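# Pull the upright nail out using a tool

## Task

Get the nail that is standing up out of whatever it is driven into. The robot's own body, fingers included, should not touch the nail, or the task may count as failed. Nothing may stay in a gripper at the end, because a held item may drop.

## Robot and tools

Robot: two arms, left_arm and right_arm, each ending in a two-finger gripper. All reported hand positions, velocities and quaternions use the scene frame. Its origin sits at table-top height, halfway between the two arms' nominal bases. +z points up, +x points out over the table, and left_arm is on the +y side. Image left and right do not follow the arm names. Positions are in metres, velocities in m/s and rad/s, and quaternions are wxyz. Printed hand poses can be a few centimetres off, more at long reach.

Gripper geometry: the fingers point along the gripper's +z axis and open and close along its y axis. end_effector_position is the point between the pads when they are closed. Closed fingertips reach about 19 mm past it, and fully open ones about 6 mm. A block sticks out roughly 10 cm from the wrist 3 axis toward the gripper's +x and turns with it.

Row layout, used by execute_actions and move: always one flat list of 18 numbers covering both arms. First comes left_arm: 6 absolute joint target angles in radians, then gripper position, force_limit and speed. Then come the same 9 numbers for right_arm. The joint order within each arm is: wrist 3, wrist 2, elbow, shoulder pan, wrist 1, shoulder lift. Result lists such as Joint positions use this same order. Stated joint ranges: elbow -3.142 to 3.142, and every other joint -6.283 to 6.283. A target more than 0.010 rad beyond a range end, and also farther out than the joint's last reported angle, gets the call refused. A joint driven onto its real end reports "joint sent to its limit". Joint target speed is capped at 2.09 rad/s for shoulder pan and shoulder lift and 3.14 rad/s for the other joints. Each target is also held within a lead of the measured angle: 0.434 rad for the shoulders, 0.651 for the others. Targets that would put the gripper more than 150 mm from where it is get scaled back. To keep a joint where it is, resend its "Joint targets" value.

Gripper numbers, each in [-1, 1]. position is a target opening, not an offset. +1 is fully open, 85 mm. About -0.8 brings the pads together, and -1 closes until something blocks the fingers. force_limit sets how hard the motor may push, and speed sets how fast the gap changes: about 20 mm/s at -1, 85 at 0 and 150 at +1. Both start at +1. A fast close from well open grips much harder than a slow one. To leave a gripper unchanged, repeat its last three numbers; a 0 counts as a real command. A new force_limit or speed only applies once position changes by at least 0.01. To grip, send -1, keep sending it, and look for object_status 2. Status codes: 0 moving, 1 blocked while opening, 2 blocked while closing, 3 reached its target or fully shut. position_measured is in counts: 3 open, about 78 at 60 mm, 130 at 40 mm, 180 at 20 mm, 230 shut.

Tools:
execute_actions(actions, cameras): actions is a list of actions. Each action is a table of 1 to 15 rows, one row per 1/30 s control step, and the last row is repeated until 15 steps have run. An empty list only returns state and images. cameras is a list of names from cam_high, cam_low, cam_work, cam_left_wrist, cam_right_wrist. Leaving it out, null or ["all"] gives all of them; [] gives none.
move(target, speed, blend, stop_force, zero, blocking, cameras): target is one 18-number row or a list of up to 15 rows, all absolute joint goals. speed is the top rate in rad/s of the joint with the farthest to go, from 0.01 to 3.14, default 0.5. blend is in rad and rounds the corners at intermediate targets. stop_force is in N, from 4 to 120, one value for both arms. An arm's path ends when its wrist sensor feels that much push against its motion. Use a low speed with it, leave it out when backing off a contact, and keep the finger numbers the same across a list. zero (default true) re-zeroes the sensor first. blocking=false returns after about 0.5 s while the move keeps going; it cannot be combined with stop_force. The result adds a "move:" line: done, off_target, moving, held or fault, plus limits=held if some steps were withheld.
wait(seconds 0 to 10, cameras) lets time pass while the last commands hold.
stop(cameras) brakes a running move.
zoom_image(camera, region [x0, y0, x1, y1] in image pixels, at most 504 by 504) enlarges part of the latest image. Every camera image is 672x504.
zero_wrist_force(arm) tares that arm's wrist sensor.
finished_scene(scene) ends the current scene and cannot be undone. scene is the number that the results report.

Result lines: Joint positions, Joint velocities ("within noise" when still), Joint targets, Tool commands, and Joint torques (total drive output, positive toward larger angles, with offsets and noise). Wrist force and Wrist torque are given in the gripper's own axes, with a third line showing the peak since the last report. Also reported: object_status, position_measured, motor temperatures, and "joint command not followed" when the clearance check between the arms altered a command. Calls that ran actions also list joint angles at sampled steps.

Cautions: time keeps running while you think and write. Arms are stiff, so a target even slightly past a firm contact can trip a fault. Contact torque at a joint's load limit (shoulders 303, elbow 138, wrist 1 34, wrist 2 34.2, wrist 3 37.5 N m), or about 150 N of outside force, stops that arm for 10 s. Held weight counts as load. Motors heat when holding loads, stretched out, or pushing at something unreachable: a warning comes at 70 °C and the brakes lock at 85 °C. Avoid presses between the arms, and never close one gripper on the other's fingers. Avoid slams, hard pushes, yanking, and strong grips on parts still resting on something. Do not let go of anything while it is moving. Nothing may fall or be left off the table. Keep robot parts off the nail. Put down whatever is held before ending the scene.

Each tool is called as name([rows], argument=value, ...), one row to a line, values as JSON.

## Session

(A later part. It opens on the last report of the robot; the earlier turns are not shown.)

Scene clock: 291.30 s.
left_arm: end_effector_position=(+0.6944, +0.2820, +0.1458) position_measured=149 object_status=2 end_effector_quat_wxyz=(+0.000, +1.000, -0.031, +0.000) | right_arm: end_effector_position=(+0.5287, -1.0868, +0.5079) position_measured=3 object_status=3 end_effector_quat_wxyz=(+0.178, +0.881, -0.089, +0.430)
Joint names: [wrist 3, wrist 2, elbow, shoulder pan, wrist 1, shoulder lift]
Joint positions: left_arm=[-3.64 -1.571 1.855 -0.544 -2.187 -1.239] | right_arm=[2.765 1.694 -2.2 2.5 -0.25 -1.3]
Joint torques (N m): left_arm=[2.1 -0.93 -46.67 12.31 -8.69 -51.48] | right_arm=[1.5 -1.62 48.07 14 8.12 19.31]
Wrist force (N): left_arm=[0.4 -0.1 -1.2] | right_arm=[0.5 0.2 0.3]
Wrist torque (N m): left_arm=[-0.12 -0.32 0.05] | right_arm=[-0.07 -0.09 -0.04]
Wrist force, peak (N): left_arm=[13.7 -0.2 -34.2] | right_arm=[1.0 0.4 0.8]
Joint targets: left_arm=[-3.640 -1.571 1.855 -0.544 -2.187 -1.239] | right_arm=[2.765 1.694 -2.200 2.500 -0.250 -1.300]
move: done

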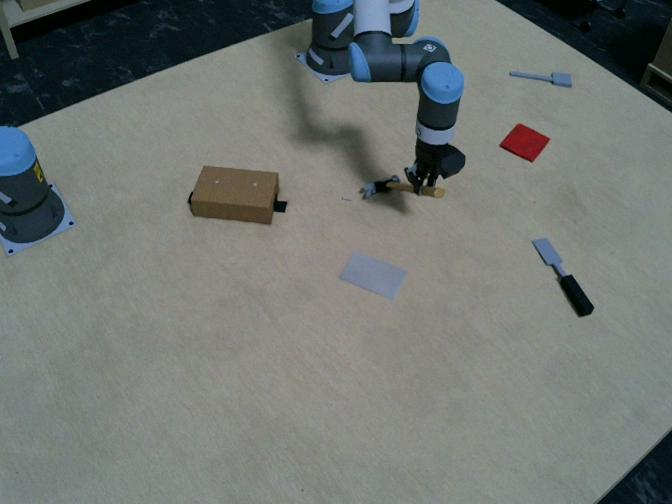

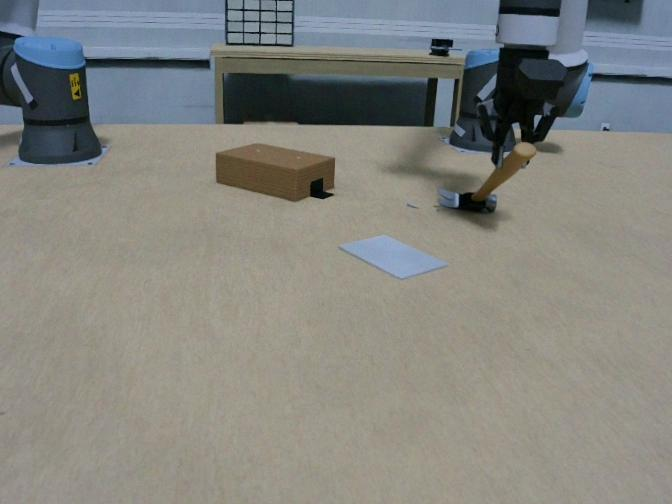

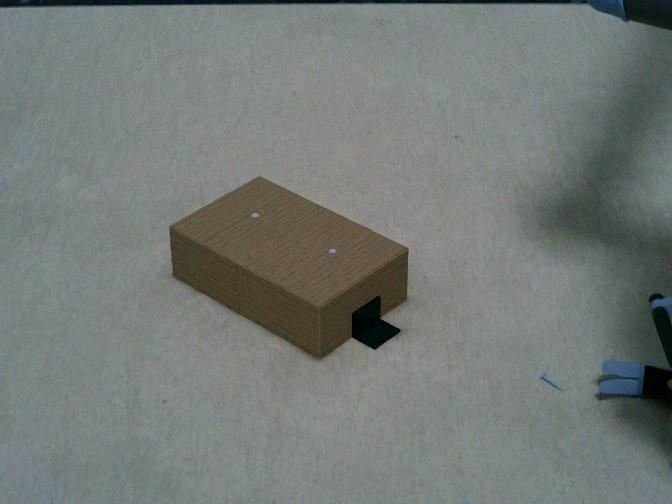

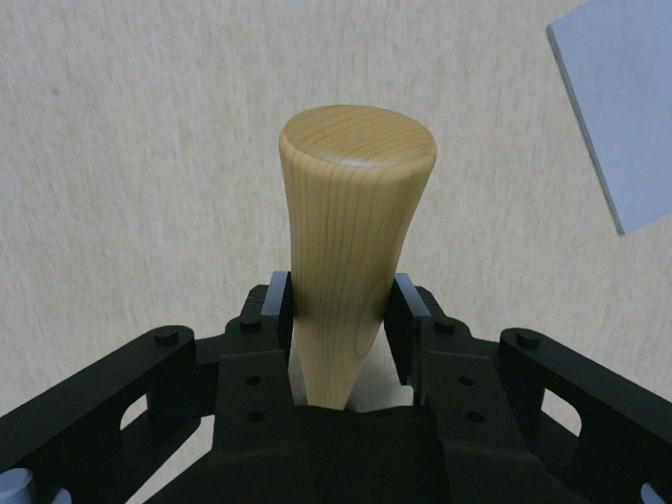

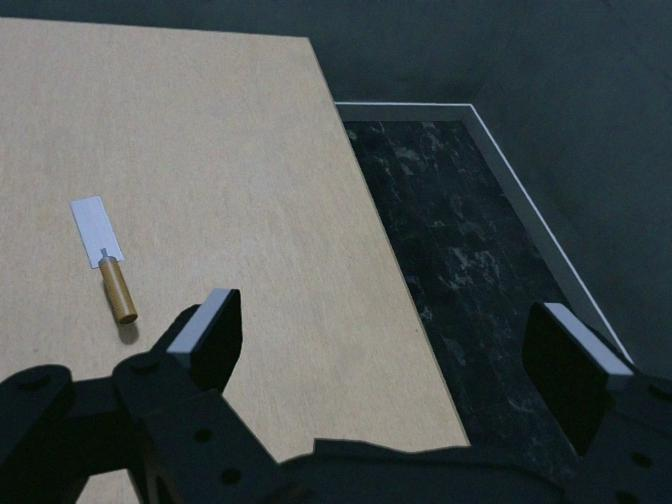

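Working nicely. Continue the arc.

move([
  [-3.6254,-1.5708,1.8373,-0.5291,-2.2527,-1.1554,-1,1,0.3,2.765,1.694,-2.2,2.5,-0.25,-1.3,1,1,1],
  [-3.6192,-1.5708,1.8382,-0.5229,-2.3143,-1.0947,-1,1,0.3,2.765,1.694,-2.2,2.5,-0.25,-1.3,1,1,1],
], speed=0.05, blend=0.02, stop_force=30)

zoom_image(camera="cam_low", region=[400, 60, 580, 250])

Scene clock: 295.33 s.
left_arm: end_effector_position=(+0.7303, +0.2799, +0.0545) position_measured=149 object_status=2 end_effector_quat_wxyz=(+0.000, +1.000, -0.031, +0.000) | right_arm: end_effector_position=(+0.5287, -1.0868, +0.5079) position_measured=3 object_status=3 end_effector_quat_wxyz=(+0.178, +0.881, -0.089, +0.430)
Joint names: [wrist 3, wrist 2, elbow, shoulder pan, wrist 1, shoulder lift]
Joint positions: left_arm=[-3.619 -1.571 1.838 -0.523 -2.314 -1.095] | right_arm=[2.765 1.694 -2.2 2.5 -0.25 -1.3]
Joint torques (N m): left_arm=[1.51 0.16 -33.85 14.37 -9.04 -59.38] | right_arm=[1.51 -1.66 48.39 13.45 7.95 18.69]
Wrist force (N): left_arm=[1.4 -0.9 -1.7] | right_arm=[0.2 0.1 0.4]
Wrist torque (N m): left_arm=[0.19 -0.42 0.27] | right_arm=[-0.09 -0.04 -0.04]
Wrist force, peak (N): left_arm=[4.5 -0.1 -4.5] | right_arm=[0.5 0.7 0.9]
Joint targets: left_arm=[-3.619 -1.571 1.838 -0.523 -2.314 -1.095] | right_arm=[2.765 1.694 -2.200 2.500 -0.250 -1.300]
move: done

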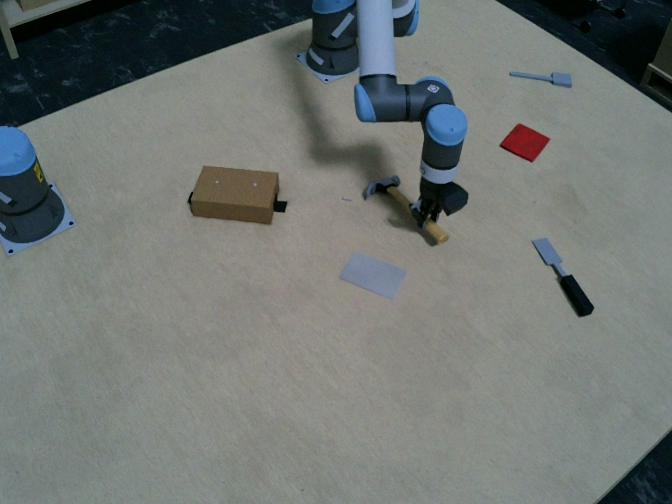

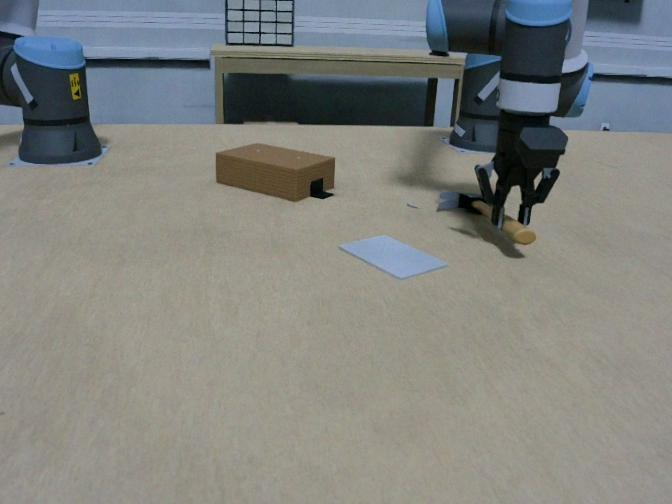

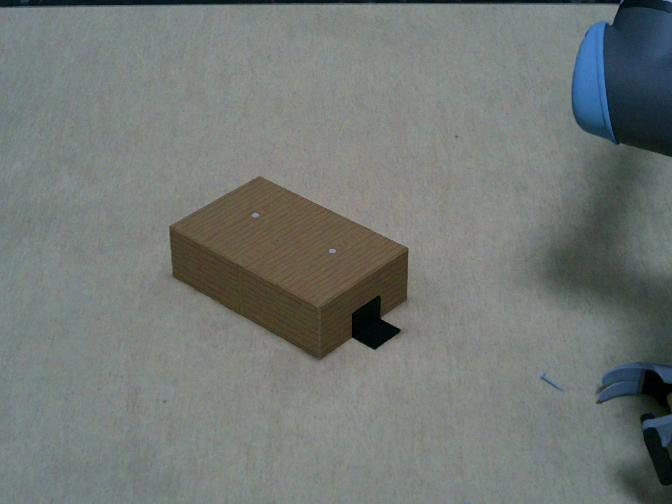

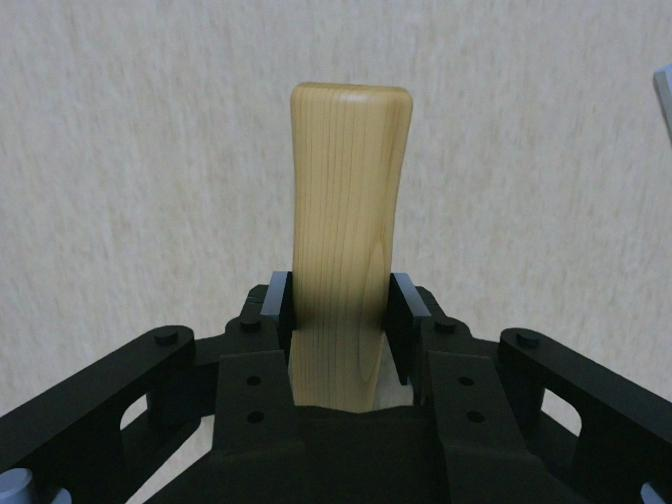

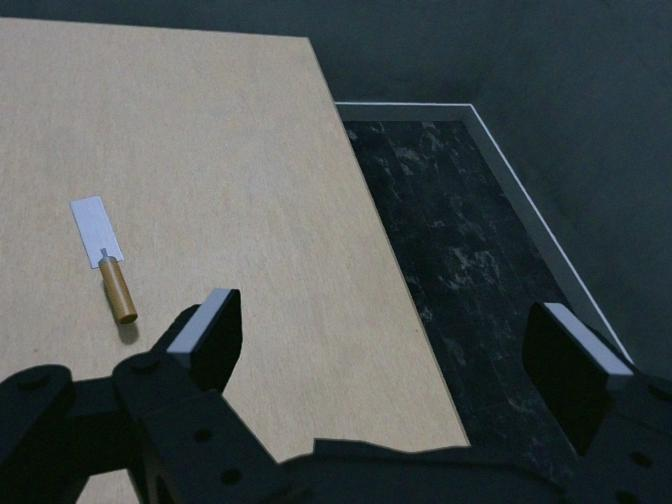

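Scaled by 2.653 from the camera's 672x504 image, which has a finer 960x720 frame.

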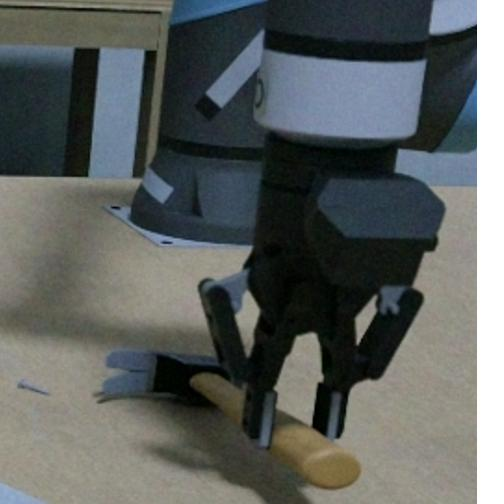

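move([
  [-3.6182,-1.5708,1.845,-0.522,-2.3519,-1.0639,-1,1,0.3,2.765,1.694,-2.2,2.5,-0.25,-1.3,1,1,1],
], speed=0.02, stop_force=6, cameras=["cam_low","cam_left_wrist"])

zoom_image(camera="cam_low", region=[400, 60, 580, 250])

Scene clock: 298.63 s.
left_arm: end_effector_position=(+0.7320, +0.2797, +0.0323) position_measured=149 object_status=2 end_effector_quat_wxyz=(+0.000, +1.000, -0.031, +0.000) | right_arm: end_effector_position=(+0.5287, -1.0868, +0.5079) position_measured=3 object_status=3 end_effector_quat_wxyz=(+0.178, +0.881, -0.089, +0.430)
Joint names: [wrist 3, wrist 2, elbow, shoulder pan, wrist 1, shoulder lift]
Joint positions: left_arm=[-3.618 -1.571 1.844 -0.522 -2.348 -1.067] | right_arm=[2.765 1.694 -2.2 2.5 -0.25 -1.3]
Joint torques (N m): left_arm=[-0.97 0.5 -41.84 5.06 -1.02 -88.11] | right_arm=[1.61 -1.65 48.54 12.37 7.81 19.74]
Wrist force (N): left_arm=[3.2 -1.4 -0.9] | right_arm=[0.5 0.5 0.5]
Wrist torque (N m): left_arm=[0.09 -0.26 0.39] | right_arm=[-0.01 -0.11 -0.04]
Wrist force, peak (N): left_arm=[-10.8 -2.9 -28.9] | right_arm=[0.6 0.7 0.9]
Joint targets: left_arm=[-3.618 -1.571 1.844 -0.522 -2.348 -1.067] | right_arm=[2.765 1.694 -2.200 2.500 -0.250 -1.300]
move: contact (left_arm)
Images, in order (width x height): cam_low 672x504, cam_left_wrist 672x504.

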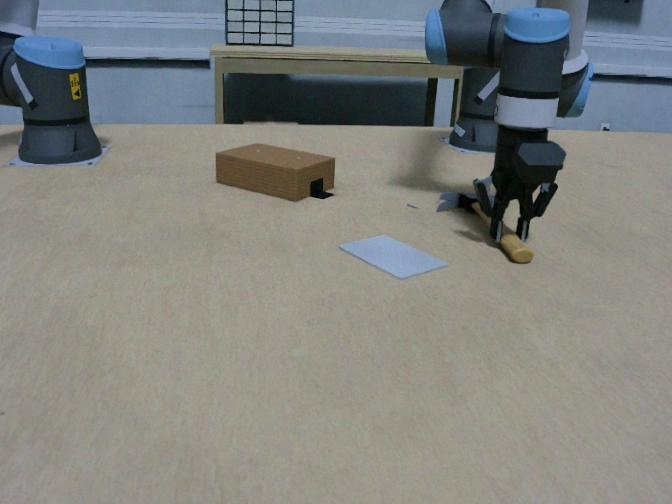

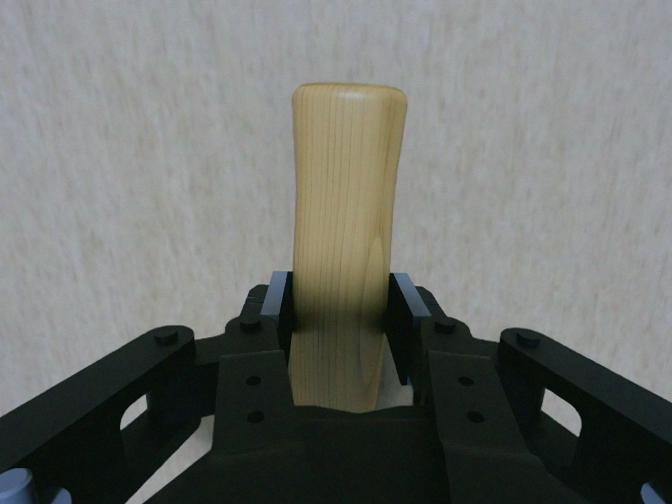

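Scaled by 2.653 from the camera's 672x504 image, which has a finer 960x720 frame.

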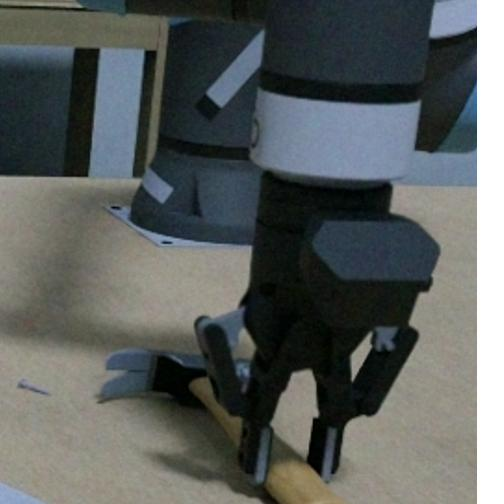

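move([
  [-3.618,-1.571,1.844,-0.522,-2.348,-1.067,1,1,-1,2.765,1.694,-2.2,2.5,-0.25,-1.3,1,1,1],
  [-3.6254,-1.5708,1.8373,-0.5291,-2.2527,-1.1554,1,1,-1,2.765,1.694,-2.2,2.5,-0.25,-1.3,1,1,1],
  [-3.6639,-1.5708,1.8929,-0.5676,-2.1347,-1.329,1,1,-1,2.765,1.694,-2.2,2.5,-0.25,-1.3,1,1,1],
], speed=0.1)

zoom_image(camera="cam_low", region=[400, 60, 580, 250])

Scene clock: 305.10 s.
left_arm: end_effector_position=(+0.6575, +0.2843, +0.1861) position_measured=3 object_status=3 end_effector_quat_wxyz=(+0.000, +1.000, -0.031, +0.000) | right_arm: end_effector_position=(+0.5287, -1.0868, +0.5079) position_measured=3 object_status=3 end_effector_quat_wxyz=(+0.178, +0.881, -0.089, +0.430)
Joint names: [wrist 3, wrist 2, elbow, shoulder pan, wrist 1, shoulder lift]
Joint positions: left_arm=[-3.664 -1.571 1.893 -0.568 -2.135 -1.329] | right_arm=[2.765 1.694 -2.2 2.5 -0.25 -1.3]
Joint torques (N m): left_arm=[-2.54 0.29 -34.76 -10.7 -0.13 -76.7] | right_arm=[1.39 -1.49 48.6 13.49 7.39 19.42]
Wrist force (N): left_arm=[0.0 -0.2 -0.7] | right_arm=[0.4 0.5 0.5]
Wrist torque (N m): left_arm=[-0.17 -0.04 0.06] | right_arm=[-0.01 -0.08 -0.04]
Wrist force, peak (N): left_arm=[3.2 -1.5 -0.9] | right_arm=[0.7 0.4 1.0]
Joint targets: left_arm=[-3.664 -1.571 1.893 -0.568 -2.135 -1.329] | right_arm=[2.765 1.694 -2.200 2.500 -0.250 -1.300]
move: done

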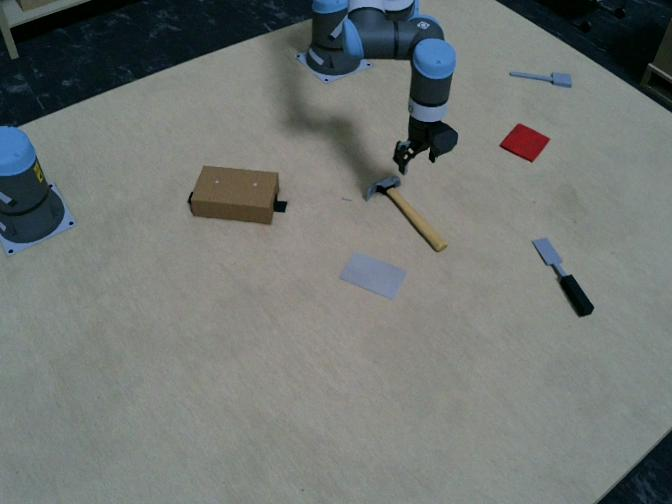

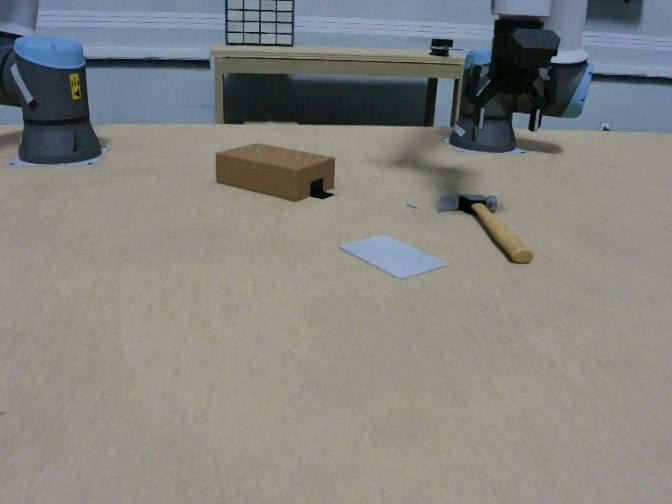

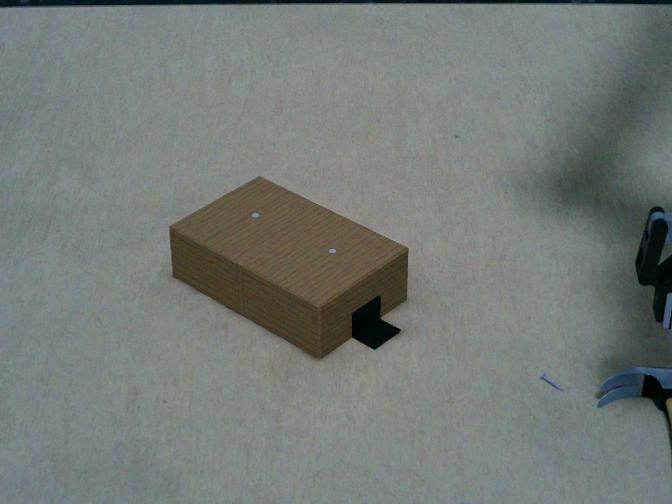

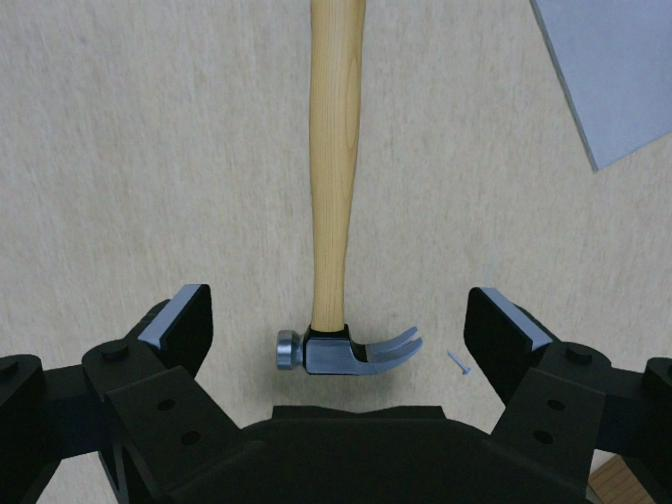

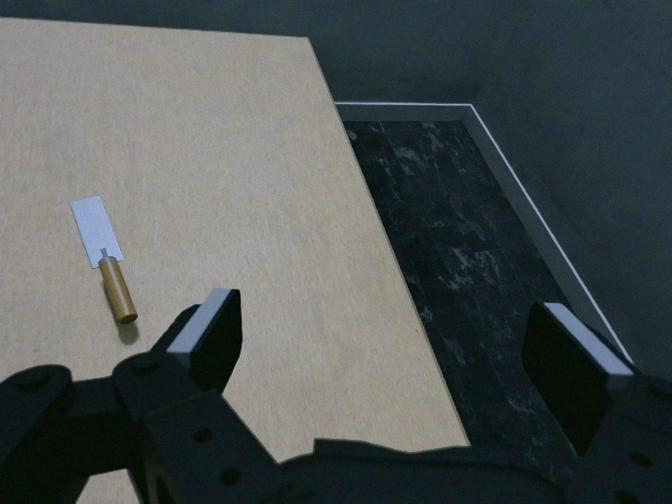

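Scaled by 2.653 from the camera's 672x504 image, which has a finer 960x720 frame.

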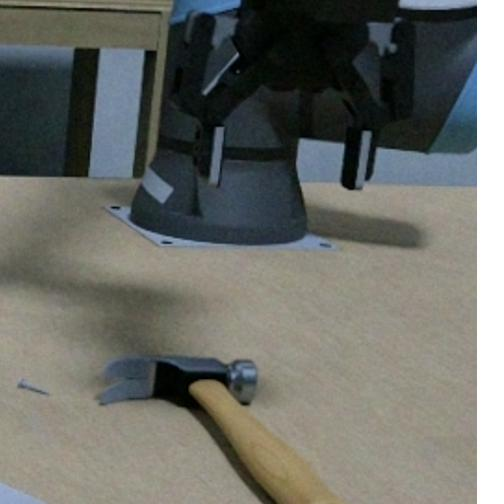

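Nail is out and lying on the table; the hammer is put down.

finished_scene(scene=1)

The scene is finished: the task was done.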